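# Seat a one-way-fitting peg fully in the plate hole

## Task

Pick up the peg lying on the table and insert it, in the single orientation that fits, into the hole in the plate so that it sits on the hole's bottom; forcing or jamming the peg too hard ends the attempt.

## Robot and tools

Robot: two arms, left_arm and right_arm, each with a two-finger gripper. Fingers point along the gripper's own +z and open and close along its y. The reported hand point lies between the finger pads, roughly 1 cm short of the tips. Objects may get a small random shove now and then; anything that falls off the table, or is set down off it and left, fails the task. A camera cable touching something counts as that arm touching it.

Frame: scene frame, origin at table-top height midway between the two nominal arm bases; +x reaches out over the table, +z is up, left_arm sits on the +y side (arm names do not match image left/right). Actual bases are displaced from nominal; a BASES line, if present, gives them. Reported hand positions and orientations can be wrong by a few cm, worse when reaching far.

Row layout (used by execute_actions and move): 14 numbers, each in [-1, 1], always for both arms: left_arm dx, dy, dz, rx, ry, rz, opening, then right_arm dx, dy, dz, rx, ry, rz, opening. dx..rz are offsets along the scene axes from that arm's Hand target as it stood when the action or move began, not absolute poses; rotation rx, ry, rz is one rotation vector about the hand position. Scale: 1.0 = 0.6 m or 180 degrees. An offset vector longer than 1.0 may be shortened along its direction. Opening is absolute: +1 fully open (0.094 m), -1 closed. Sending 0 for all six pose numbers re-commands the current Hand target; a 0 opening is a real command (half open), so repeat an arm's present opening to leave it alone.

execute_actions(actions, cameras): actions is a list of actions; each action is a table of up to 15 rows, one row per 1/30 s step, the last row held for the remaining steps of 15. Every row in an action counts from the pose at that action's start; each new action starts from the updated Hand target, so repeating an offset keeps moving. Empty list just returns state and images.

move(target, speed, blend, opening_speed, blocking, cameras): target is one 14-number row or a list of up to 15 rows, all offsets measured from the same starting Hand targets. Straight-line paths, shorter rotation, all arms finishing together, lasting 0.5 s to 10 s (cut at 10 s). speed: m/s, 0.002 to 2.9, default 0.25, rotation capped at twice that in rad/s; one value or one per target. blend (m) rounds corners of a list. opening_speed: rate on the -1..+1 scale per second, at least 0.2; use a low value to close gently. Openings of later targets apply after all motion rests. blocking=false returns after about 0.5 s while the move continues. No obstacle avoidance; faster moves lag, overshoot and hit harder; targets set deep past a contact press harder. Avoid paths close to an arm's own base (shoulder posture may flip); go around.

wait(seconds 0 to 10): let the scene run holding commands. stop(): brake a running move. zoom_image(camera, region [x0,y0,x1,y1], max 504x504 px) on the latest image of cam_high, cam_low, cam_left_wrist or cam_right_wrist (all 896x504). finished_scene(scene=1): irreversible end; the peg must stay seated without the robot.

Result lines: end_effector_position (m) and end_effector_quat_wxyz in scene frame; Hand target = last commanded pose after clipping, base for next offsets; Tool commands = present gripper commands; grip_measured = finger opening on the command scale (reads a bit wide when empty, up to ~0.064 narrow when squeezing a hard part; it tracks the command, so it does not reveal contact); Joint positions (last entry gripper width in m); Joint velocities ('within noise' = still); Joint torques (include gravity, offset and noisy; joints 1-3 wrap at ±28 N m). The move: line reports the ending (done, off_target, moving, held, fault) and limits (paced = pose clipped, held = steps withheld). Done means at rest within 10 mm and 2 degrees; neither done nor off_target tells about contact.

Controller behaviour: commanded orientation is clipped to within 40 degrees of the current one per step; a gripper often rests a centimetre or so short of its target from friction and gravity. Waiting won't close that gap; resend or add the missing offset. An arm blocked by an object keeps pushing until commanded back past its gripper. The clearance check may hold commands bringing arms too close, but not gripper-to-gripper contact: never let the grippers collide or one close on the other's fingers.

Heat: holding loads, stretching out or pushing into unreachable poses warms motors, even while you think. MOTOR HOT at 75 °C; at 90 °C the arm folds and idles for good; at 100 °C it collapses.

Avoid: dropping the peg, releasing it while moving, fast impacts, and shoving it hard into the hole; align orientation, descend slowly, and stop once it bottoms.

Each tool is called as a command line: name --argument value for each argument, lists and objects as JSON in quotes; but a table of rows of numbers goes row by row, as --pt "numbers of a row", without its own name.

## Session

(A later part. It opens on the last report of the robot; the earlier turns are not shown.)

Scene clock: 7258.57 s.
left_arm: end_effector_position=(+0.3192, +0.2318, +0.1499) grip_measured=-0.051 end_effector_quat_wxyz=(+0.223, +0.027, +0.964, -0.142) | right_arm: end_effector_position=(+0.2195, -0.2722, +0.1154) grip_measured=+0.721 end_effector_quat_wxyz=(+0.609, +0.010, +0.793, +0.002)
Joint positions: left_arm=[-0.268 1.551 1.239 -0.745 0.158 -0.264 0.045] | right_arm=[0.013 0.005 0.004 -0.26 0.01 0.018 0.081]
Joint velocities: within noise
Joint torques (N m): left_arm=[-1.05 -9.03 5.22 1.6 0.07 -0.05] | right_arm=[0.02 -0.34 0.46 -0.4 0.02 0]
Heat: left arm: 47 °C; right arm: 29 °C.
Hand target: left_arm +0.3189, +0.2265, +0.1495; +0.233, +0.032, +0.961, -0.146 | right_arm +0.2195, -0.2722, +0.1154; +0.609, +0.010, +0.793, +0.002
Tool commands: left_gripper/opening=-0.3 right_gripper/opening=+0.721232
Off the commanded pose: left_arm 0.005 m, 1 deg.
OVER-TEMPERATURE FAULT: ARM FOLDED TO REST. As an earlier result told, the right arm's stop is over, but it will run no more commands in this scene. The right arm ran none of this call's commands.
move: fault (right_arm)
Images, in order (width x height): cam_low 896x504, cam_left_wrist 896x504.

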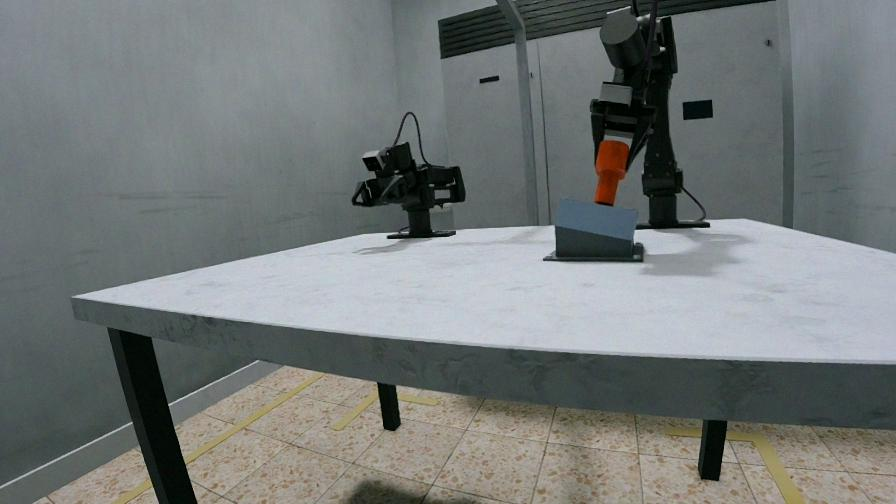

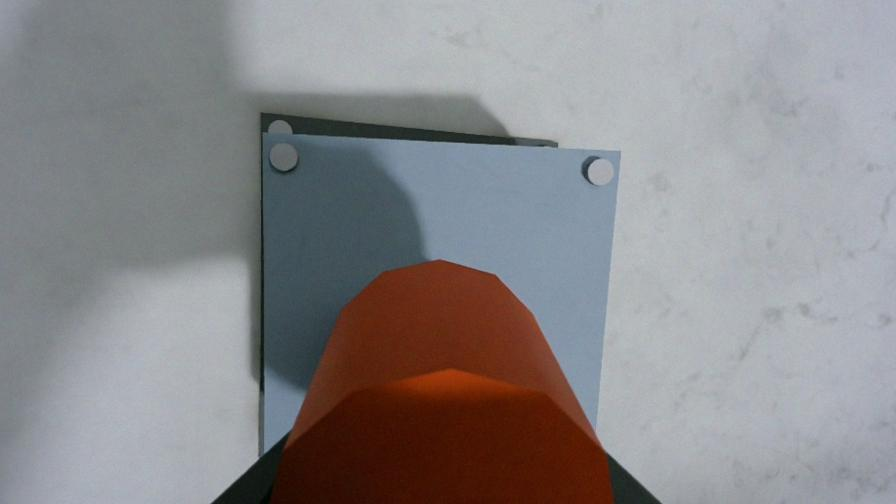

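move --pt "-0.0003 0.0100 0.0490 0 0 0 -0.3 0 0 0 0 0 0 0.721232" --pt "0.0033 0.0035 0.0503 0 -0.0006 -0.0027 -0.3 0 0 0 0 0 0 0.721232" --pt "0.0037 -0.0065 0.0013 0 -0.0006 -0.0027 -0.3 0 0 0 0 0 0 0.721232" --speed '[0.05, 0.04, 0.03]' --cameras '["cam_left_wrist", "cam_low"]'

zoom_image --camera "cam_left_wrist" --region '[220, 60, 340, 180]'

zoom_image --camera "cam_left_wrist" --region '[540, 60, 660, 180]'

zoom_image --camera "cam_low" --region '[580, 180, 630, 220]'

Scene clock: 7338.57 s.
left_arm: end_effector_position=(+0.3223, +0.2258, +0.1536) grip_measured=-0.051 end_effector_quat_wxyz=(+0.234, +0.034, +0.961, -0.146) | right_arm: end_effector_position=(+0.2195, -0.2722, +0.1154) grip_measured=+0.721 end_effector_quat_wxyz=(+0.609, +0.010, +0.793, +0.002)
Joint positions: left_arm=[-0.28 1.55 1.241 -0.724 0.158 -0.265 0.045] | right_arm=[0.013 0.005 0.004 -0.26 0.01 0.018 0.081]
Joint velocities: within noise
Joint torques (N m): left_arm=[-0.72 -8.06 6.09 1.46 0.05 -0.04] | right_arm=[0.02 -0.32 0.46 -0.4 0.02 0]
Heat: left arm: 49 °C; right arm: 29 °C.
Hand target: left_arm +0.3211, +0.2226, +0.1503; +0.234, +0.037, +0.960, -0.147 | right_arm +0.2195, -0.2722, +0.1154; +0.609, +0.010, +0.793, +0.002
Tool commands: left_gripper/opening=-0.3 right_gripper/opening=+0.721232
Off the commanded pose: left_arm 0.005 m, 0 deg.
OVER-TEMPERATURE FAULT: ARM FOLDED TO REST. As an earlier result told, the right arm's stop is over, but it will run no more commands in this scene. The right arm ran none of this call's commands.
move: fault (right_arm)
Images, in order (width x height): cam_low 896x504, cam_left_wrist 896x504.

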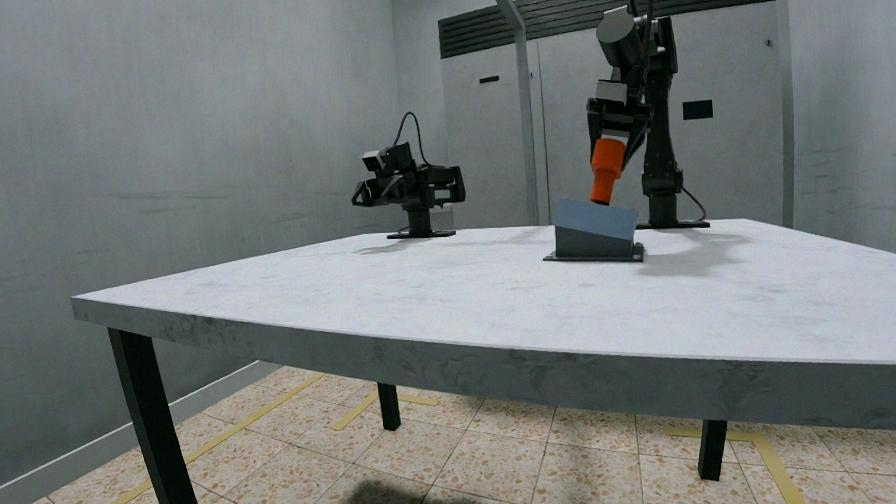

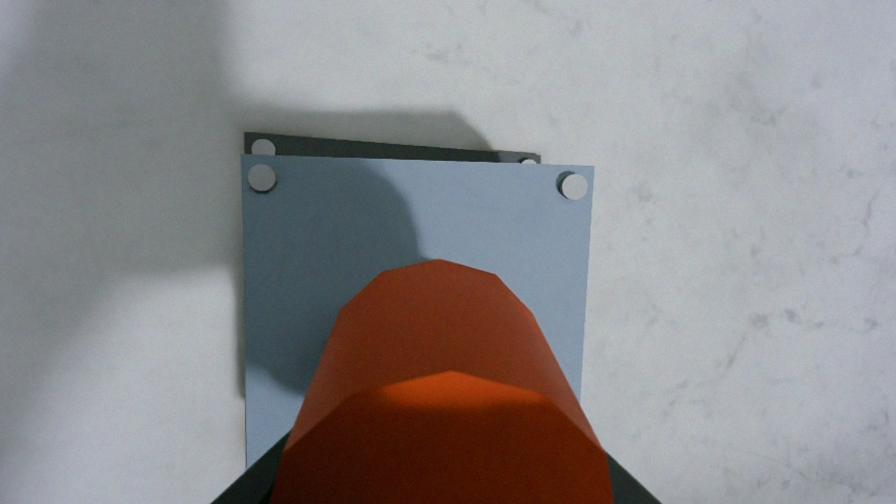

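Scaled by 4.200 from the camera's 896x504 image, which has a finer 1280x720 frame.

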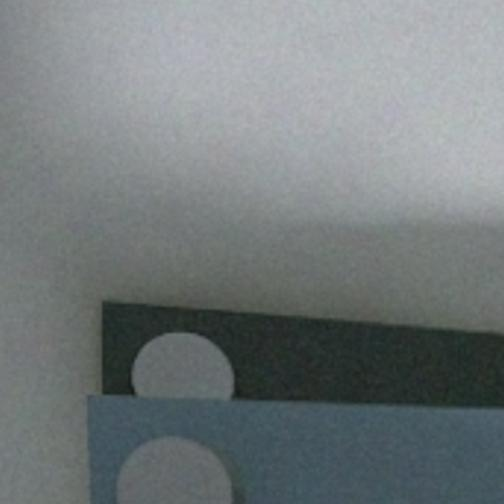

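Scaled by 4.200 from the camera's 896x504 image, which has a finer 1280x720 frame.

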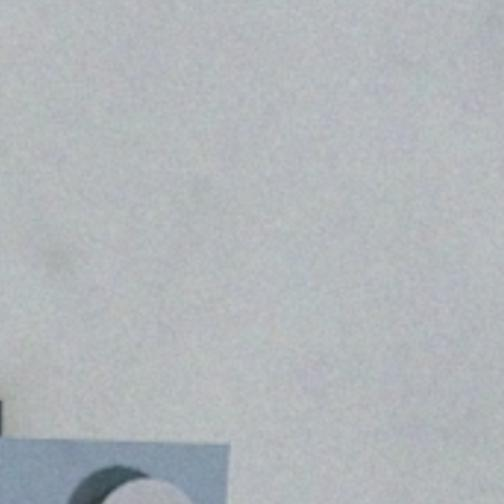

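Scaled by 10.080 from the camera's 896x504 image, which has a finer 1280x720 frame.

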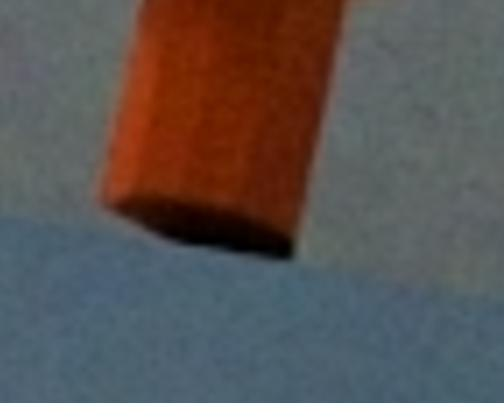

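move --pt "-0.0003 0.0100 0.0490 0 0 0 -0.3 0 0 0 0 0 0 0.721232" --pt "-0.0042 0.0153 0.0478 0 0 0 -0.3 0 0 0 0 0 0 0.721232" --pt "-0.0038 0.0047 -0.0045 0 0 0 -0.3 0 0 0 0 0 0 0.721232" --speed '[0.05, 0.04, 0.03]' --cameras '["cam_left_wrist", "cam_low"]'

zoom_image --camera "cam_left_wrist" --region '[220, 60, 340, 180]'

zoom_image --camera "cam_left_wrist" --region '[540, 60, 660, 180]'

zoom_image --camera "cam_low" --region '[580, 180, 630, 220]'

Scene clock: 7381.50 s.
left_arm: end_effector_position=(+0.3215, +0.2288, +0.1487) grip_measured=-0.051 end_effector_quat_wxyz=(+0.231, +0.033, +0.962, -0.144) | right_arm: end_effector_position=(+0.2195, -0.2722, +0.1154) grip_measured=+0.721 end_effector_quat_wxyz=(+0.609, +0.010, +0.793, +0.002)
Joint positions: left_arm=[-0.274 1.55 1.225 -0.714 0.158 -0.259 0.045] | right_arm=[0.013 0.005 0.004 -0.26 0.01 0.018 0.081]
Joint velocities: within noise
Joint torques (N m): left_arm=[-0.72 -8.94 5.76 1.49 0.09 -0.06] | right_arm=[0.02 -0.32 0.46 -0.4 0.01 0]
Heat: left arm: 46 °C; right arm: 29 °C.
Hand target: left_arm +0.3189, +0.2254, +0.1477; +0.234, +0.036, +0.960, -0.147 | right_arm +0.2195, -0.2722, +0.1154; +0.609, +0.010, +0.793, +0.002
Tool commands: left_gripper/opening=-0.3 right_gripper/opening=+0.721232
Off the commanded pose: left_arm 0.004 m, 1 deg.
OVER-TEMPERATURE FAULT: ARM FOLDED TO REST. As an earlier result told, the right arm's stop is over, but it will run no more commands in this scene. The right arm ran none of this call's commands.
move: fault (right_arm)
Images, in order (width x height): cam_low 896x504, cam_left_wrist 896x504.

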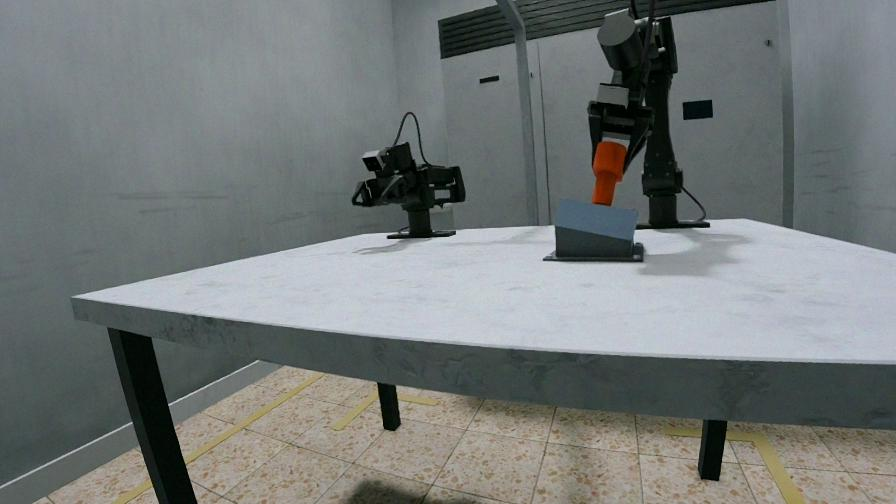

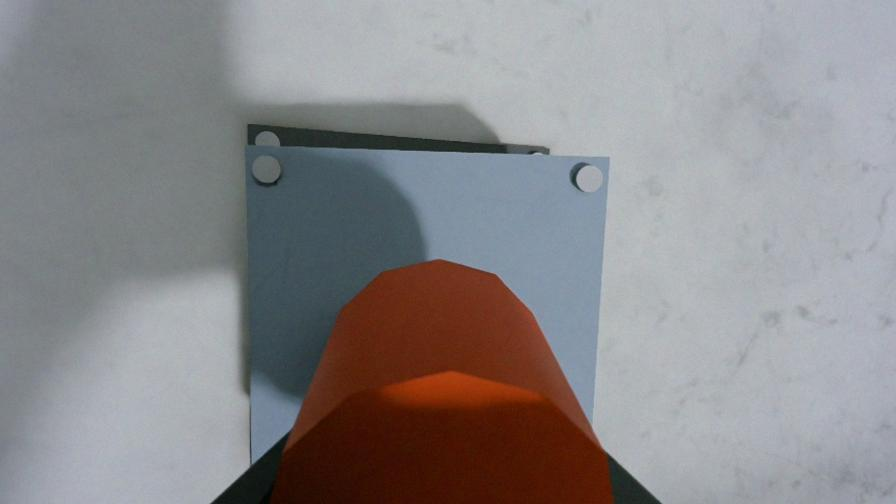

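Scaled by 4.200 from the camera's 896x504 image, which has a finer 1280x720 frame.

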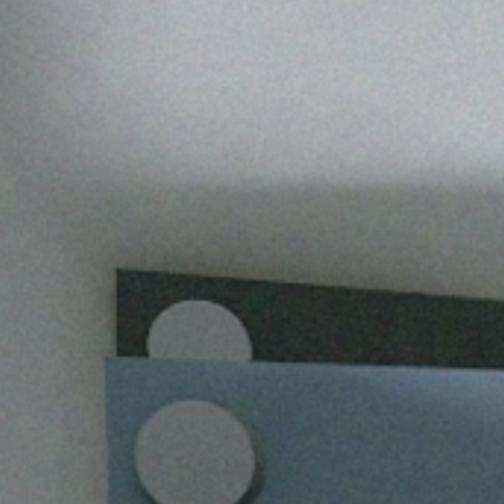

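Scaled by 4.200 from the camera's 896x504 image, which has a finer 1280x720 frame.

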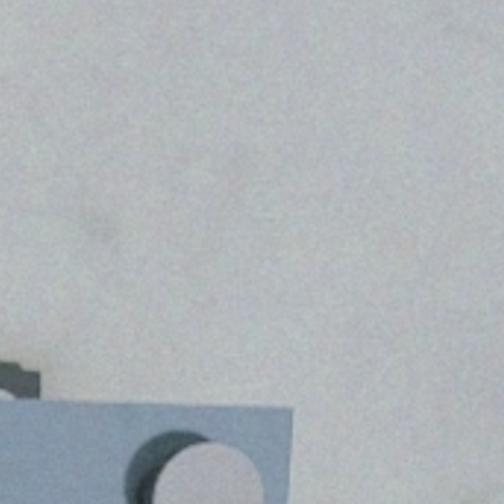

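Scaled by 10.080 from the camera's 896x504 image, which has a finer 1280x720 frame.

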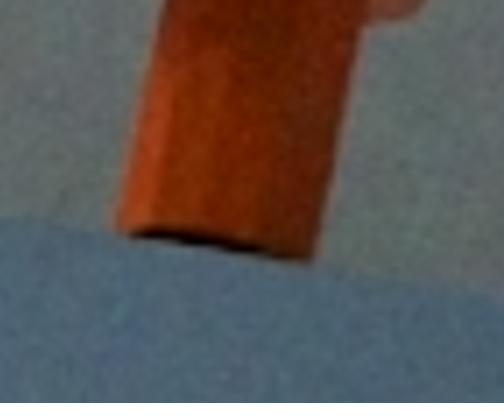

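move --target '[-0.0082, 0.0005, -0.0035, 0, 0, 0, -0.3, 0, 0, 0, 0, 0, 0, 0.721232]' --speed 0.015 --cameras '[]'

Scene clock: 7412.50 s.
left_arm: end_effector_position=(+0.3204, +0.2279, +0.1478) grip_measured=-0.051 end_effector_quat_wxyz=(+0.236, +0.034, +0.960, -0.145) | right_arm: end_effector_position=(+0.2195, -0.2722, +0.1154) grip_measured=+0.721 end_effector_quat_wxyz=(+0.609, +0.010, +0.793, +0.002)
Joint positions: left_arm=[-0.277 1.54 1.206 -0.696 0.158 -0.262 0.045] | right_arm=[0.013 0.005 0.004 -0.26 0.01 0.018 0.081]
Joint velocities: within noise
Joint torques (N m): left_arm=[-0.79 -9.47 5.33 1.37 0.07 -0.05] | right_arm=[0.02 -0.32 0.46 -0.39 0.01 0]
Heat: left arm: 46 °C; right arm: 29 °C.
Hand target: left_arm +0.3139, +0.2256, +0.1455; +0.234, +0.037, +0.960, -0.147 | right_arm +0.2195, -0.2722, +0.1154; +0.609, +0.010, +0.793, +0.002
Tool commands: left_gripper/opening=-0.3 right_gripper/opening=+0.721232
Off the commanded pose: left_arm 0.007 m, 0 deg.
OVER-TEMPERATURE FAULT: ARM FOLDED TO REST. As an earlier result told, the right arm's stop is over, but it will run no more commands in this scene. The right arm ran none of this call's commands.
move: fault (right_arm)
No camera images: "cameras" was empty.

move --target '[0, 0, 0, 0.00161, 0.01078, -0.00218, -0.3, 0, 0, 0, 0, 0, 0, 0.721232]' --speed 0.02 --cameras '[]'

Scene clock: 7431.53 s.
left_arm: end_effector_position=(+0.3198, +0.2280, +0.1473) grip_measured=-0.051 end_effector_quat_wxyz=(+0.235, +0.034, +0.961, -0.145) | right_arm: end_effector_position=(+0.2195, -0.2722, +0.1154) grip_measured=+0.721 end_effector_quat_wxyz=(+0.609, +0.010, +0.793, +0.002)
Joint positions: left_arm=[-0.277 1.54 1.205 -0.698 0.158 -0.262 0.045] | right_arm=[0.013 0.005 0.004 -0.26 0.01 0.018 0.081]
Joint velocities: within noise
Joint torques (N m): left_arm=[-0.47 -7.2 8.44 0.95 0.15 0.02] | right_arm=[0.02 -0.32 0.46 -0.4 0.02 0]
Heat: left arm: 48 °C; right arm: 29 °C.
Hand target: left_arm +0.3138, +0.2256, +0.1454; +0.217, +0.038, +0.965, -0.146 | right_arm +0.2195, -0.2722, +0.1154; +0.609, +0.010, +0.793, +0.002
Tool commands: left_gripper/opening=-0.3 right_gripper/opening=+0.721232
Off the commanded pose: left_arm 0.007 m, 2 deg.
OVER-TEMPERATURE FAULT: ARM FOLDED TO REST. As an earlier result told, the right arm's stop is over, but it will run no more commands in this scene. The right arm ran none of this call's commands.
move: fault (right_arm)
No camera images: "cameras" was empty.

move --target '[0.002, 0, 0, 0.00161, 0.01078, -0.00218, -0.3, 0, 0, 0, 0, 0, 0, 0.721232]' --speed 0.02 --cameras '[]'

Scene clock: 7448.07 s.
left_arm: end_effector_position=(+0.3179, +0.2280, +0.1452) grip_measured=-0.051 end_effector_quat_wxyz=(+0.216, +0.034, +0.965, -0.142) | right_arm: end_effector_position=(+0.2195, -0.2722, +0.1154) grip_measured=+0.721 end_effector_quat_wxyz=(+0.609, +0.010, +0.793, +0.002)
Joint positions: left_arm=[-0.277 1.564 1.239 -0.746 0.162 -0.259 0.045] | right_arm=[0.013 0.005 0.004 -0.26 0.01 0.018 0.081]
Joint velocities: within noise
Joint torques (N m): left_arm=[-0.06 -6.75 9.44 0.9 0.21 0.07] | right_arm=[0.02 -0.32 0.44 -0.4 0.02 0]
Heat: left arm: 47 °C; right arm: 29 °C.
Hand target: left_arm +0.3151, +0.2256, +0.1456; +0.200, +0.039, +0.968, -0.145 | right_arm +0.2195, -0.2722, +0.1154; +0.609, +0.010, +0.793, +0.002
Tool commands: left_gripper/opening=-0.3 right_gripper/opening=+0.721232
Off the commanded pose: left_arm 0.004 m, 2 deg.
OVER-TEMPERATURE FAULT: ARM FOLDED TO REST. As an earlier result told, the right arm's stop is over, but it will run no more commands in this scene. The right arm ran none of this call's commands.
move: fault (right_arm)
No camera images: "cameras" was empty.

move --target '[0.005, -0.0013, -0.0065, 0.00161, 0.01078, -0.00218, -0.3, 0, 0, 0, 0, 0, 0, 0.721232]' --speed 0.02 --cameras '["cam_left_wrist", "cam_low"]'

zoom_image --camera "cam_left_wrist" --region '[220, 60, 340, 180]'

zoom_image --camera "cam_left_wrist" --region '[540, 60, 660, 180]'

zoom_image --camera "cam_low" --region '[570, 160, 640, 220]'

Scene clock: 7499.00 s.
left_arm: end_effector_position=(+0.3200, +0.2271, +0.1442) grip_measured=-0.051 end_effector_quat_wxyz=(+0.201, +0.037, +0.969, -0.138) | right_arm: end_effector_position=(+0.2195, -0.2722, +0.1154) grip_measured=+0.721 end_effector_quat_wxyz=(+0.609, +0.010, +0.793, +0.002)
Joint positions: left_arm=[-0.277 1.598 1.285 -0.79 0.163 -0.251 0.045] | right_arm=[0.013 0.005 0.004 -0.26 0.01 0.018 0.081]
Joint velocities: within noise
Joint torques (N m): left_arm=[0.31 -6.53 9.01 0.93 0.29 0.08] | right_arm=[0.02 -0.32 0.46 -0.4 0.02 0]
Heat: left arm: 45 °C; right arm: 29 °C.
Hand target: left_arm +0.3181, +0.2248, +0.1416; +0.183, +0.041, +0.972, -0.144 | right_arm +0.2195, -0.2722, +0.1154; +0.609, +0.010, +0.793, +0.002
Tool commands: left_gripper/opening=-0.3 right_gripper/opening=+0.721232
Off the commanded pose: left_arm 0.004 m, 2 deg.
OVER-TEMPERATURE FAULT: ARM FOLDED TO REST. As an earlier result told, the right arm's stop is over, but it will run no more commands in this scene. The right arm ran none of this call's commands.
move: fault (right_arm)
Images, in order (width x height): cam_low 896x504, cam_left_wrist 896x504.

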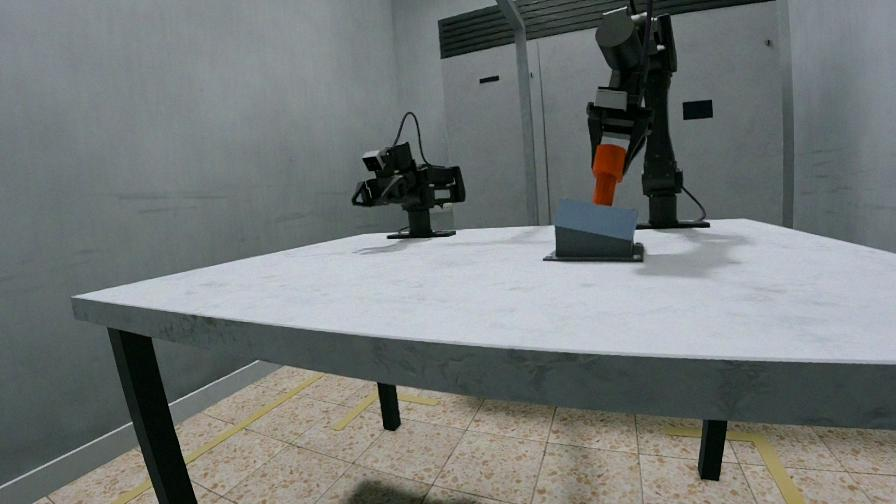

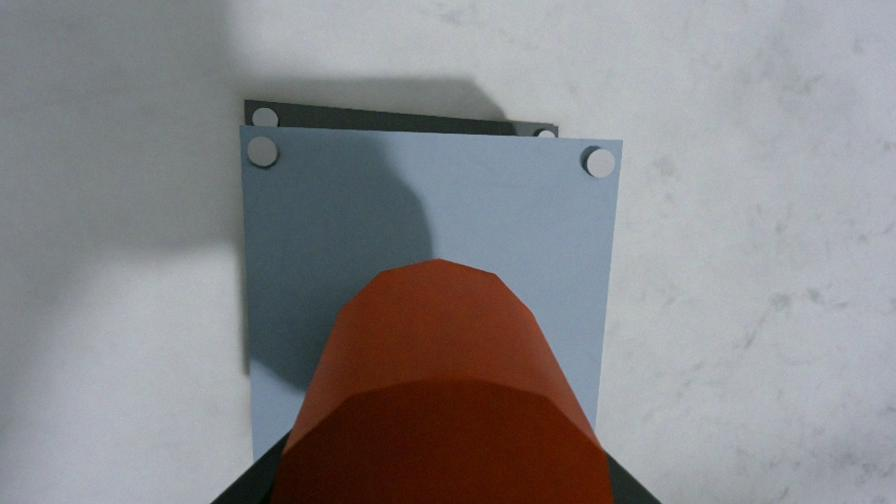

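Scaled by 4.200 from the camera's 896x504 image, which has a finer 1280x720 frame.

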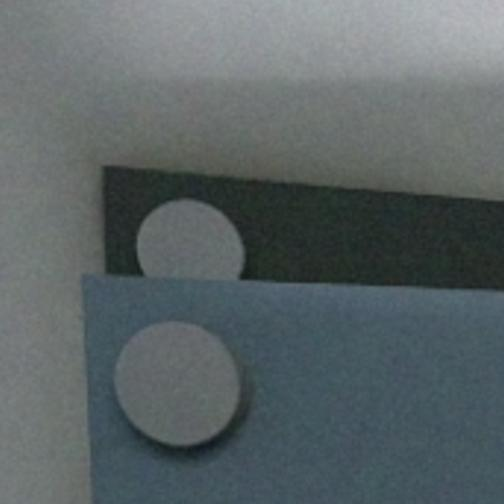

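Scaled by 4.200 from the camera's 896x504 image, which has a finer 1280x720 frame.

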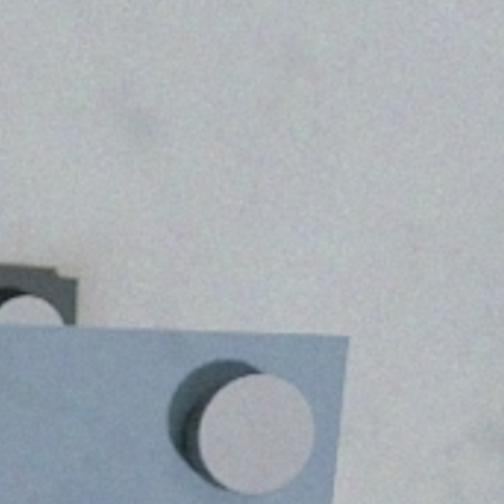

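Scaled by 7.200 from the camera's 896x504 image, which has a finer 1280x720 frame.

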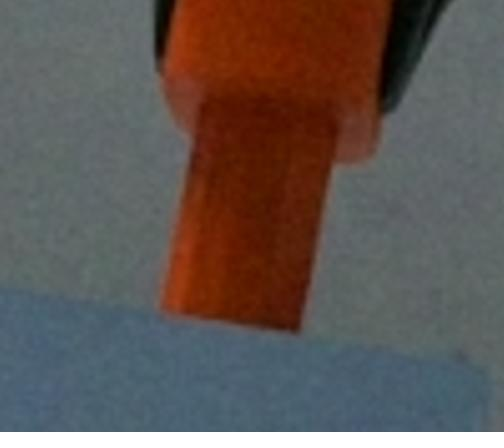

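move --target '[0.005, -0.0013, -0.0065, 0.00161, 0.01078, -0.00218, -0.3, 0, 0, 0, 0, 0, 0, 0.721232]' --speed 0.02 --cameras '[]'

Scene clock: 7539.40 s.
left_arm: end_effector_position=(+0.3224, +0.2266, +0.1425) grip_measured=-0.051 end_effector_quat_wxyz=(+0.185, +0.038, +0.973, -0.136) | right_arm: end_effector_position=(+0.2195, -0.2722, +0.1154) grip_measured=+0.721 end_effector_quat_wxyz=(+0.609, +0.010, +0.793, +0.002)
Joint positions: left_arm=[-0.273 1.636 1.331 -0.833 0.17 -0.243 0.045] | right_arm=[0.013 0.005 0.004 -0.26 0.01 0.018 0.081]
Joint velocities: within noise
Joint torques (N m): left_arm=[0.31 -6.48 8.69 0.93 0.3 0.08] | right_arm=[0.02 -0.34 0.46 -0.4 0.02 0]
Heat: left arm: 43 °C; right arm: 29 °C.
Hand target: left_arm +0.3210, +0.2241, +0.1376; +0.165, +0.042, +0.975, -0.142 | right_arm +0.2195, -0.2722, +0.1154; +0.609, +0.010, +0.793, +0.002
Tool commands: left_gripper/opening=-0.3 right_gripper/opening=+0.721232
Off the commanded pose: left_arm 0.006 m, 2 deg.
OVER-TEMPERATURE FAULT: ARM FOLDED TO REST. As an earlier result told, the right arm's stop is over, but it will run no more commands in this scene. The right arm ran none of this call's commands.
move: fault (right_arm)
No camera images: "cameras" was empty.

move --target '[0.005, -0.0013, -0.0065, 0.00161, 0.01078, -0.00218, -0.3, 0, 0, 0, 0, 0, 0, 0.721232]' --speed 0.02 --cameras '[]'

Scene clock: 7550.17 s.
left_arm: end_effector_position=(+0.3251, +0.2258, +0.1395) grip_measured=-0.051 end_effector_quat_wxyz=(+0.168, +0.040, +0.976, -0.135) | right_arm: end_effector_position=(+0.2195, -0.2722, +0.1154) grip_measured=+0.721 end_effector_quat_wxyz=(+0.609, +0.010, +0.793, +0.002)
Joint positions: left_arm=[-0.269 1.676 1.376 -0.873 0.179 -0.235 0.045] | right_arm=[0.013 0.005 0.004 -0.26 0.01 0.018 0.081]
Joint velocities: within noise
Joint torques (N m): left_arm=[0.28 -6.68 8.53 0.89 0.3 0.08] | right_arm=[0.02 -0.32 0.46 -0.4 0.01 0]
Heat: left arm: 43 °C; right arm: 29 °C.
Hand target: left_arm +0.3241, +0.2232, +0.1337; +0.149, +0.044, +0.978, -0.141 | right_arm +0.2195, -0.2722, +0.1154; +0.609, +0.010, +0.793, +0.002
Tool commands: left_gripper/opening=-0.3 right_gripper/opening=+0.721232
Off the commanded pose: left_arm 0.006 m, 2 deg.
OVER-TEMPERATURE FAULT: ARM FOLDED TO REST. As an earlier result told, the right arm's stop is over, but it will run no more commands in this scene. The right arm ran none of this call's commands.
move: fault (right_arm)
No camera images: "cameras" was empty.

move --target '[0.004, -0.0013, -0.0065, -0.0006, 0.0114, -0.0006, -0.3, 0, 0, 0, 0, 0, 0, 0.721232]' --speed 0.02 --cameras '["cam_left_wrist", "cam_low"]'

Scene clock: 7570.40 s.
left_arm: end_effector_position=(+0.3284, +0.2236, +0.1293) grip_measured=-0.051 end_effector_quat_wxyz=(+0.148, +0.041, +0.979, -0.136) | right_arm: end_effector_position=(+0.2195, -0.2722, +0.1154) grip_measured=+0.721 end_effector_quat_wxyz=(+0.609, +0.010, +0.793, +0.002)
Joint positions: left_arm=[-0.266 1.727 1.406 -0.892 0.192 -0.23 0.045] | right_arm=[0.013 0.005 0.004 -0.26 0.01 0.018 0.081]
Joint velocities: within noise
Joint torques (N m): left_arm=[0.53 -8.13 9.33 0.7 0.31 0.04] | right_arm=[0.02 -0.32 0.46 -0.4 0.01 0]
Heat: left arm: 44 °C; right arm: 29 °C.
Hand target: left_arm +0.3265, +0.2225, +0.1300; +0.131, +0.042, +0.980, -0.143 | right_arm +0.2195, -0.2722, +0.1154; +0.609, +0.010, +0.793, +0.002
Tool commands: left_gripper/opening=-0.3 right_gripper/opening=+0.721232
Off the commanded pose: left_arm 0.002 m, 2 deg.
OVER-TEMPERATURE FAULT: ARM FOLDED TO REST. As an earlier result told, the right arm's stop is over, but it will run no more commands in this scene. The right arm ran none of this call's commands.
move: fault (right_arm)
Images, in order (width x height): cam_low 896x504, cam_left_wrist 896x504.

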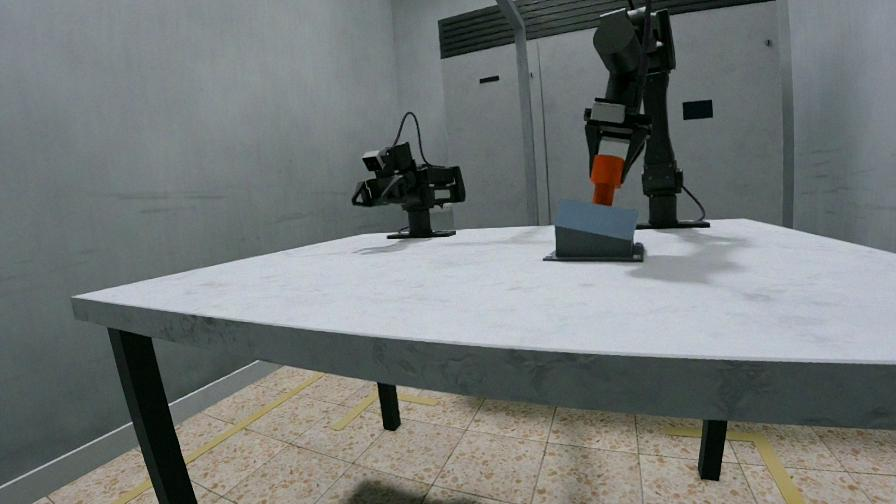

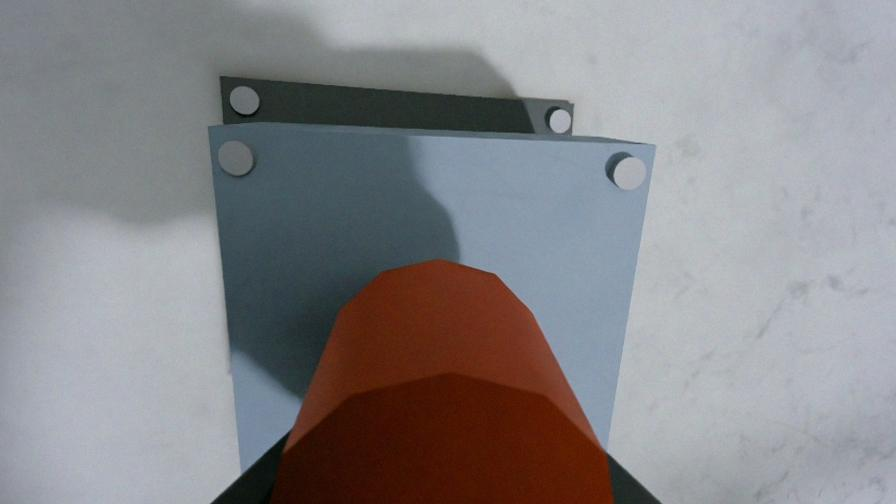

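move --target '[0.0018, -0.0033, -0.0163, 0.00097, 0.00647, -0.00131, -0.3, 0, 0, 0, 0, 0, 0, 0.721232]' --speed 0.02 --cameras '[]'

Scene clock: 7589.33 s.
left_arm: end_effector_position=(+0.3298, +0.2220, +0.1209) grip_measured=-0.051 end_effector_quat_wxyz=(+0.138, +0.040, +0.980, -0.137) | right_arm: end_effector_position=(+0.2195, -0.2722, +0.1154) grip_measured=+0.721 end_effector_quat_wxyz=(+0.609, +0.010, +0.793, +0.002)
Joint positions: left_arm=[-0.266 1.753 1.408 -0.887 0.199 -0.23 0.045] | right_arm=[0.013 0.005 0.004 -0.26 0.01 0.018 0.081]
Joint velocities: within noise
Joint torques (N m): left_arm=[0.32 -8.23 9.1 0.67 0.28 0.07] | right_arm=[0.02 -0.32 0.46 -0.4 0.01 0]
Heat: left arm: 44 °C; right arm: 29 °C.
Hand target: left_arm +0.3276, +0.2205, +0.1201; +0.121, +0.042, +0.982, -0.142 | right_arm +0.2195, -0.2722, +0.1154; +0.609, +0.010, +0.793, +0.002
Tool commands: left_gripper/opening=-0.3 right_gripper/opening=+0.721232
Off the commanded pose: left_arm 0.003 m, 2 deg.
OVER-TEMPERATURE FAULT: ARM FOLDED TO REST. As an earlier result told, the right arm's stop is over, but it will run no more commands in this scene. The right arm ran none of this call's commands.
move: fault (right_arm)
No camera images: "cameras" was empty.

move --target '[0.0001, -0.0033, -0.0163, 0, 0, 0, -0.3, 0, 0, 0, 0, 0, 0, 0.721232]' --speed 0.02 --cameras '[]'

Scene clock: 7597.10 s.
left_arm: end_effector_position=(+0.3308, +0.2213, +0.1181) grip_measured=-0.051 end_effector_quat_wxyz=(+0.136, +0.041, +0.980, -0.137) | right_arm: end_effector_position=(+0.2195, -0.2722, +0.1154) grip_measured=+0.721 end_effector_quat_wxyz=(+0.609, +0.010, +0.793, +0.002)
Joint positions: left_arm=[-0.266 1.762 1.408 -0.882 0.201 -0.229 0.045] | right_arm=[0.013 0.005 0.004 -0.26 0.01 0.018 0.081]
Joint velocities: within noise
Joint torques (N m): left_arm=[-0.09 -8.46 6.67 0.95 0.26 0] | right_arm=[0.02 -0.32 0.46 -0.4 0.02 0]
Heat: left arm: 45 °C; right arm: 29 °C.
Hand target: left_arm +0.3276, +0.2186, +0.1104; +0.121, +0.042, +0.982, -0.142 | right_arm +0.2195, -0.2722, +0.1154; +0.609, +0.010, +0.793, +0.002
Tool commands: left_gripper/opening=-0.3 right_gripper/opening=+0.721231
Off the commanded pose: left_arm 0.009 m, 2 deg.
OVER-TEMPERATURE FAULT: ARM FOLDED TO REST. As an earlier result told, the right arm's stop is over, but it will run no more commands in this scene. The right arm ran none of this call's commands.
move: fault (right_arm)
No camera images: "cameras" was empty.

move --target '[-0.001, -0.0033, -0.0163, 0, 0, 0, -0.3, 0, 0, 0, 0, 0, 0, 0.721232]' --speed 0.02 --cameras '["cam_left_wrist", "cam_low"]'

Scene clock: 7611.27 s.
left_arm: end_effector_position=(+0.3315, +0.2203, +0.1118) grip_measured=-0.051 end_effector_quat_wxyz=(+0.137, +0.041, +0.980, -0.140) | right_arm: end_effector_position=(+0.2195, -0.2722, +0.1154) grip_measured=+0.721 end_effector_quat_wxyz=(+0.609, +0.010, +0.793, +0.002)
Joint positions: left_arm=[-0.266 1.766 1.387 -0.854 0.206 -0.229 0.045] | right_arm=[0.013 0.005 0.004 -0.26 0.01 0.018 0.081]
Joint velocities: within noise
Joint torques (N m): left_arm=[-0.51 -8.44 5.76 1.05 0.2 -0.05] | right_arm=[0.02 -0.32 0.44 -0.4 0.01 0]
Heat: left arm: 44 °C; right arm: 29 °C.
Hand target: left_arm +0.3270, +0.2166, +0.1005; +0.121, +0.042, +0.982, -0.142 | right_arm +0.2195, -0.2722, +0.1154; +0.609, +0.010, +0.793, +0.002
Tool commands: left_gripper/opening=-0.3 right_gripper/opening=+0.721232
Off the commanded pose: left_arm 0.013 m, 2 deg.
OVER-TEMPERATURE FAULT: ARM FOLDED TO REST. As an earlier result told, the right arm's stop is over, but it will run no more commands in this scene. The right arm ran none of this call's commands.
move: fault (right_arm), off_target (left_arm)
Images, in order (width x height): cam_low 896x504, cam_left_wrist 896x504.

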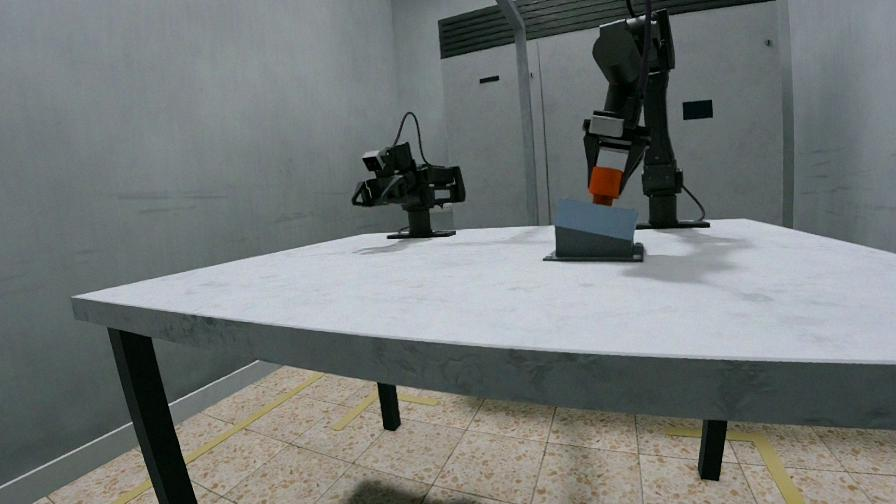

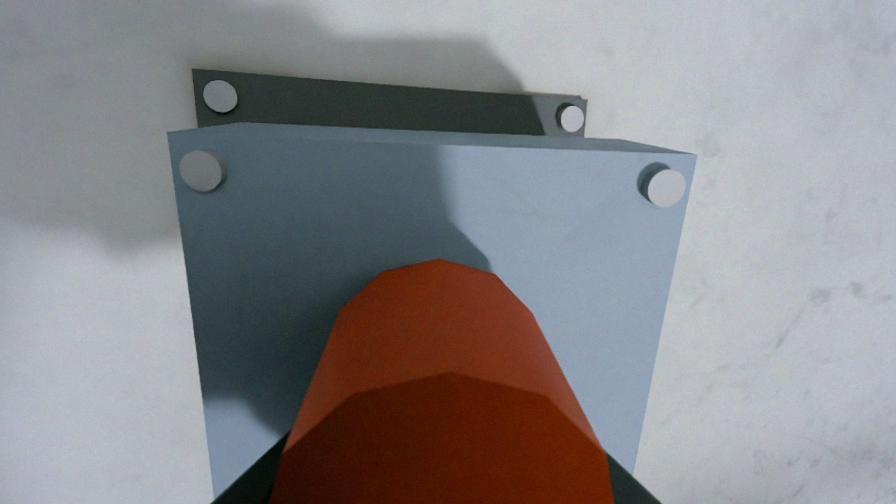

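move --target '[0.0025, -0.0017, -0.0085, -0.0002, -0.0016, 0.0003, -0.3, 0, 0, 0, 0, 0, 0, 0.721232]' --speed 0.02 --cameras '[]'

Scene clock: 7672.03 s.
left_arm: end_effector_position=(+0.3316, +0.2199, +0.1099) grip_measured=-0.051 end_effector_quat_wxyz=(+0.138, +0.041, +0.980, -0.141) | right_arm: end_effector_position=(+0.2195, -0.2722, +0.1154) grip_measured=+0.721 end_effector_quat_wxyz=(+0.609, +0.010, +0.793, +0.002)
Joint positions: left_arm=[-0.266 1.766 1.379 -0.843 0.207 -0.23 0.045] | right_arm=[0.013 0.005 0.004 -0.26 0.01 0.018 0.081]
Joint velocities: within noise
Joint torques (N m): left_arm=[-0.68 -8.05 5.26 1.19 0.17 -0.06] | right_arm=[0.02 -0.32 0.44 -0.4 0.02 0]
Heat: left arm: 45 °C; right arm: 29 °C.
Hand target: left_arm +0.3285, +0.2156, +0.0955; +0.123, +0.042, +0.981, -0.142 | right_arm +0.2195, -0.2722, +0.1154; +0.609, +0.010, +0.793, +0.002
Tool commands: left_gripper/opening=-0.3 right_gripper/opening=+0.721232
Off the commanded pose: left_arm 0.015 m, 2 deg.
OVER-TEMPERATURE FAULT: ARM FOLDED TO REST. As an earlier result told, the right arm's stop is over, but it will run no more commands in this scene. The right arm ran none of this call's commands.
move: fault (right_arm), off_target (left_arm)
No camera images: "cameras" was empty.

move --target '[0.0, -0.0010, -0.0082, 0, 0, 0, -0.3, 0, 0, 0, 0, 0, 0, 0.721232]' --speed 0.02 --cameras '[]'

Scene clock: 7691.43 s.
left_arm: end_effector_position=(+0.3315, +0.2200, +0.1090) grip_measured=-0.051 end_effector_quat_wxyz=(+0.137, +0.040, +0.980, -0.141) | right_arm: end_effector_position=(+0.2195, -0.2722, +0.1154) grip_measured=+0.721 end_effector_quat_wxyz=(+0.609, +0.010, +0.793, +0.002)
Joint positions: left_arm=[-0.266 1.766 1.375 -0.839 0.207 -0.231 0.045] | right_arm=[0.013 0.005 0.004 -0.26 0.01 0.018 0.081]
Joint velocities: within noise
Joint torques (N m): left_arm=[-0.8 -7.76 4.36 1.34 0.16 -0.06] | right_arm=[0.02 -0.34 0.46 -0.4 0.01 0]
Heat: left arm: 45 °C; right arm: 29 °C.
Hand target: left_arm +0.3285, +0.2150, +0.0905; +0.123, +0.042, +0.981, -0.142 | right_arm +0.2195, -0.2722, +0.1154; +0.609, +0.010, +0.793, +0.002
Tool commands: left_gripper/opening=-0.3 right_gripper/opening=+0.721232
Off the commanded pose: left_arm 0.019 m, 2 deg.
OVER-TEMPERATURE FAULT: ARM FOLDED TO REST. As an earlier result told, the right arm's stop is over, but it will run no more commands in this scene. The right arm ran none of this call's commands.
move: fault (right_arm), off_target (left_arm)
No camera images: "cameras" was empty.

execute_actions --actions '[]' --cameras '["cam_left_wrist", "cam_low", "cam_high"]'

zoom_image --camera "cam_low" --region '[560, 150, 650, 220]'

zoom_image --camera "cam_left_wrist" --region '[150, 60, 350, 220]'

zoom_image --camera "cam_left_wrist" --region '[560, 60, 760, 220]'

zoom_image --camera "cam_left_wrist" --region '[320, 220, 560, 380]'

Scene clock: 7709.97 s.
left_arm: end_effector_position=(+0.3315, +0.2200, +0.1090) grip_measured=-0.051 end_effector_quat_wxyz=(+0.137, +0.040, +0.980, -0.141) | right_arm: end_effector_position=(+0.2195, -0.2722, +0.1154) grip_measured=+0.721 end_effector_quat_wxyz=(+0.609, +0.010, +0.793, +0.002)
Joint positions: left_arm=[-0.266 1.766 1.375 -0.839 0.207 -0.231 0.045] | right_arm=[0.013 0.005 0.004 -0.26 0.01 0.018 0.081]
Joint velocities: within noise
Joint torques (N m): left_arm=[-0.83 -7.76 4.34 1.34 0.16 -0.07] | right_arm=[0.02 -0.32 0.46 -0.4 0.02 0]
Heat: left arm: 44 °C; right arm: 29 °C.
Hand target: left_arm +0.3285, +0.2150, +0.0905; +0.123, +0.042, +0.981, -0.142 | right_arm +0.2195, -0.2722, +0.1154; +0.609, +0.010, +0.793, +0.002
Tool commands: left_gripper/opening=-0.3 right_gripper/opening=+0.721232
Off the commanded pose: left_arm 0.019 m, 2 deg.
OVER-TEMPERATURE FAULT: ARM FOLDED TO REST. As an earlier result told, the right arm's stop is over, but it will run no more commands in this scene.
Images, in order (width x height): cam_high 896x504, cam_low 896x504, cam_left_wrist 896x504.

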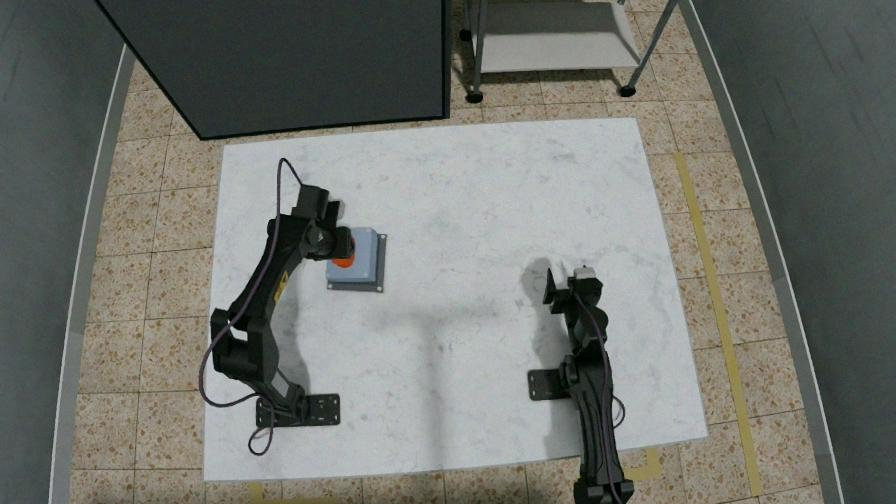

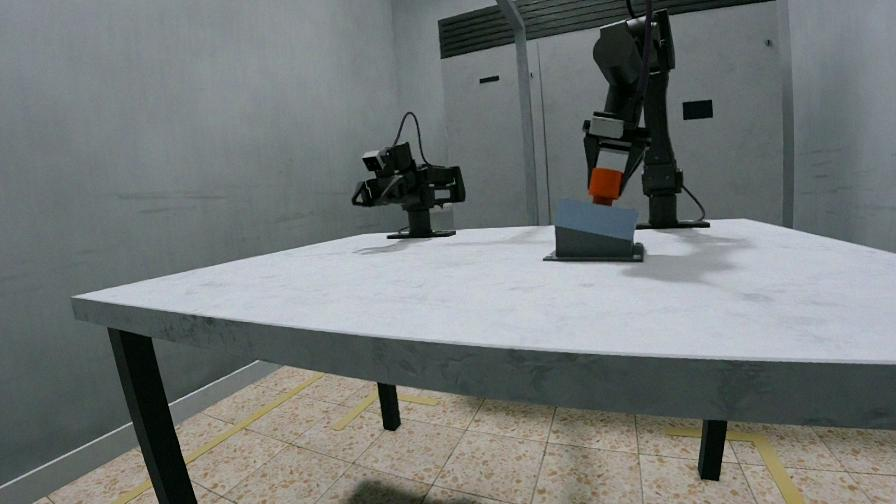

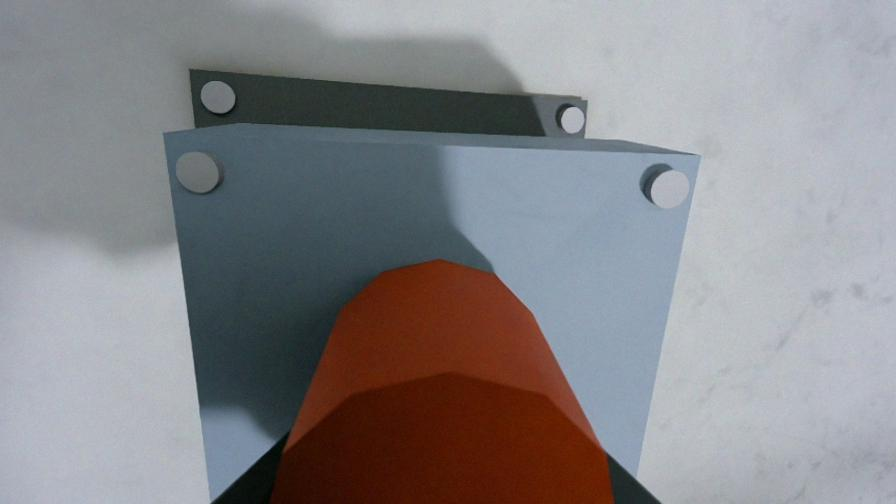

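Scaled by 5.600 from the camera's 896x504 image, which has a finer 1280x720 frame.

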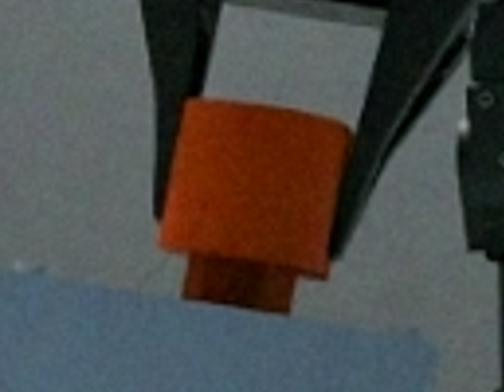

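Scaled by 2.520 from the camera's 896x504 image, which has a finer 1280x720 frame.

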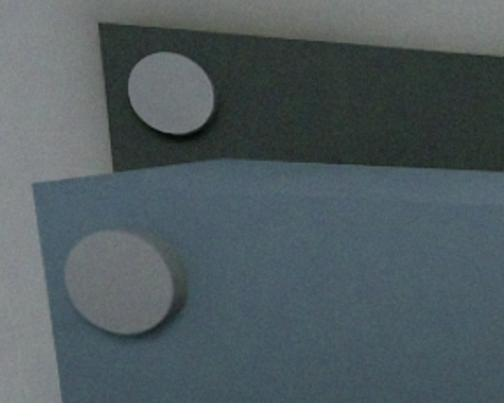

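Scaled by 2.520 from the camera's 896x504 image, which has a finer 1280x720 frame.

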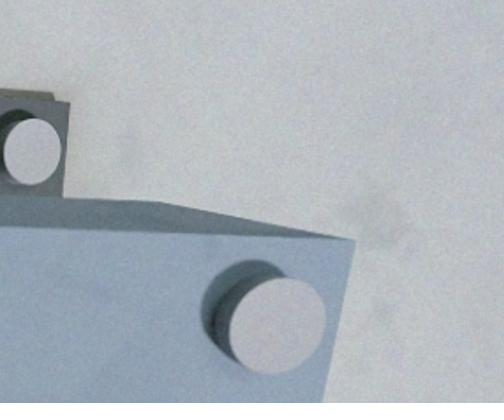

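Scaled by 2.100 from the camera's 896x504 image, which has a finer 1280x720 frame.

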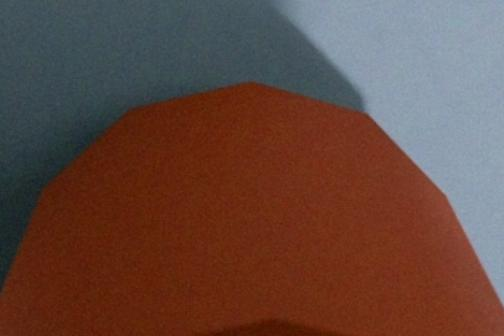

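move --pt "0 0 0 -0.0012 -0.0081 0.0016 -0.3 0 0 0 0 0 0 0.721232" --pt "0 0 0 0.0012 0.0081 -0.0016 -0.3 0 0 0 0 0 0 0.721232" --pt "0 0 0 0 0 0 -0.3 0 0 0 0 0 0 0.721232" --speed 0.05 --cameras '[]'

Scene clock: 7780.37 s.
left_arm: end_effector_position=(+0.3313, +0.2200, +0.1093) grip_measured=-0.051 end_effector_quat_wxyz=(+0.140, +0.039, +0.979, -0.142) | right_arm: end_effector_position=(+0.2195, -0.2722, +0.1154) grip_measured=+0.721 end_effector_quat_wxyz=(+0.609, +0.010, +0.793, +0.002)
Joint positions: left_arm=[-0.266 1.761 1.367 -0.831 0.207 -0.235 0.045] | right_arm=[0.013 0.005 0.004 -0.26 0.01 0.018 0.081]
Joint velocities: within noise
Joint torques (N m): left_arm=[-0.79 -7.24 4.94 1.27 0.16 -0.03] | right_arm=[0.02 -0.32 0.46 -0.4 0.01 0]
Heat: left arm: 44 °C; right arm: 29 °C.
Hand target: left_arm +0.3286, +0.2150, +0.0906; +0.123, +0.042, +0.981, -0.142 | right_arm +0.2195, -0.2722, +0.1154; +0.609, +0.010, +0.793, +0.002
Tool commands: left_gripper/opening=-0.3 right_gripper/opening=+0.721232
Off the commanded pose: left_arm 0.020 m, 2 deg.
OVER-TEMPERATURE FAULT: ARM FOLDED TO REST. As an earlier result told, the right arm's stop is over, but it will run no more commands in this scene. The right arm ran none of this call's commands.
move: fault (right_arm), off_target (left_arm)
No camera images: "cameras" was empty.

move --pt "0 -0.0010 -0.0065 0 0 0 -0.3 0 0 0 0 0 0 0.721232" --pt "0 -0.0010 -0.0065 -0.0008 0.0001 0 -0.3 0 0 0 0 0 0 0.721232" --pt "0 -0.0010 -0.0065 0.0065 -0.0009 0.0002 -0.3 0 0 0 0 0 0 0.721232" --pt "0 -0.0010 -0.0065 0 0 0 -0.3 0 0 0 0 0 0 0.721232" --speed 0.04 --cameras '[]'

Scene clock: 7808.43 s.
left_arm: end_effector_position=(+0.3313, +0.2196, +0.1088) grip_measured=-0.051 end_effector_quat_wxyz=(+0.141, +0.040, +0.979, -0.139) | right_arm: end_effector_position=(+0.2195, -0.2722, +0.1154) grip_measured=+0.721 end_effector_quat_wxyz=(+0.609, +0.010, +0.793, +0.002)
Joint positions: left_arm=[-0.27 1.761 1.366 -0.829 0.201 -0.236 0.045] | right_arm=[0.013 0.005 0.004 -0.26 0.01 0.018 0.081]
Joint velocities: within noise
Joint torques (N m): left_arm=[-0.61 -7.04 4.16 1.39 0.21 -0.04] | right_arm=[0.02 -0.34 0.46 -0.4 0.01 0]
Heat: left arm: 43 °C; right arm: 29 °C.
Hand target: left_arm +0.3286, +0.2145, +0.0867; +0.123, +0.042, +0.981, -0.142 | right_arm +0.2195, -0.2722, +0.1154; +0.609, +0.010, +0.793, +0.002
Tool commands: left_gripper/opening=-0.3 right_gripper/opening=+0.721232
Off the commanded pose: left_arm 0.023 m, 2 deg.
OVER-TEMPERATURE FAULT: ARM FOLDED TO REST. As an earlier result told, the right arm's stop is over, but it will run no more commands in this scene. The right arm ran none of this call's commands.
move: fault (right_arm), off_target (left_arm)
No camera images: "cameras" was empty.

move --target '[-0.0001, 0.0040, 0.0197, 0, 0, 0, -0.3, 0, 0, 0, 0, 0, 0, 0.721232]' --speed 0.03 --cameras '[]'

Scene clock: 7821.63 s.
left_arm: end_effector_position=(+0.3310, +0.2196, +0.1090) grip_measured=-0.051 end_effector_quat_wxyz=(+0.140, +0.040, +0.979, -0.139) | right_arm: end_effector_position=(+0.2195, -0.2722, +0.1154) grip_measured=+0.721 end_effector_quat_wxyz=(+0.609, +0.010, +0.793, +0.002)
Joint positions: left_arm=[-0.27 1.761 1.367 -0.831 0.201 -0.236 0.045] | right_arm=[0.013 0.005 0.004 -0.26 0.01 0.018 0.081]
Joint velocities: within noise
Joint torques (N m): left_arm=[-0.16 -7.72 6.74 1 0.22 0.01] | right_arm=[0.02 -0.32 0.46 -0.4 0.01 0]
Heat: left arm: 43 °C; right arm: 29 °C.
Hand target: left_arm +0.3285, +0.2168, +0.0985; +0.123, +0.042, +0.981, -0.142 | right_arm +0.2195, -0.2722, +0.1154; +0.609, +0.010, +0.793, +0.002
Tool commands: left_gripper/opening=-0.3 right_gripper/opening=+0.721232
Off the commanded pose: left_arm 0.011 m, 2 deg.
OVER-TEMPERATURE FAULT: ARM FOLDED TO REST. As an earlier result told, the right arm's stop is over, but it will run no more commands in this scene. The right arm ran none of this call's commands.
move: fault (right_arm), off_target (left_arm)
No camera images: "cameras" was empty.


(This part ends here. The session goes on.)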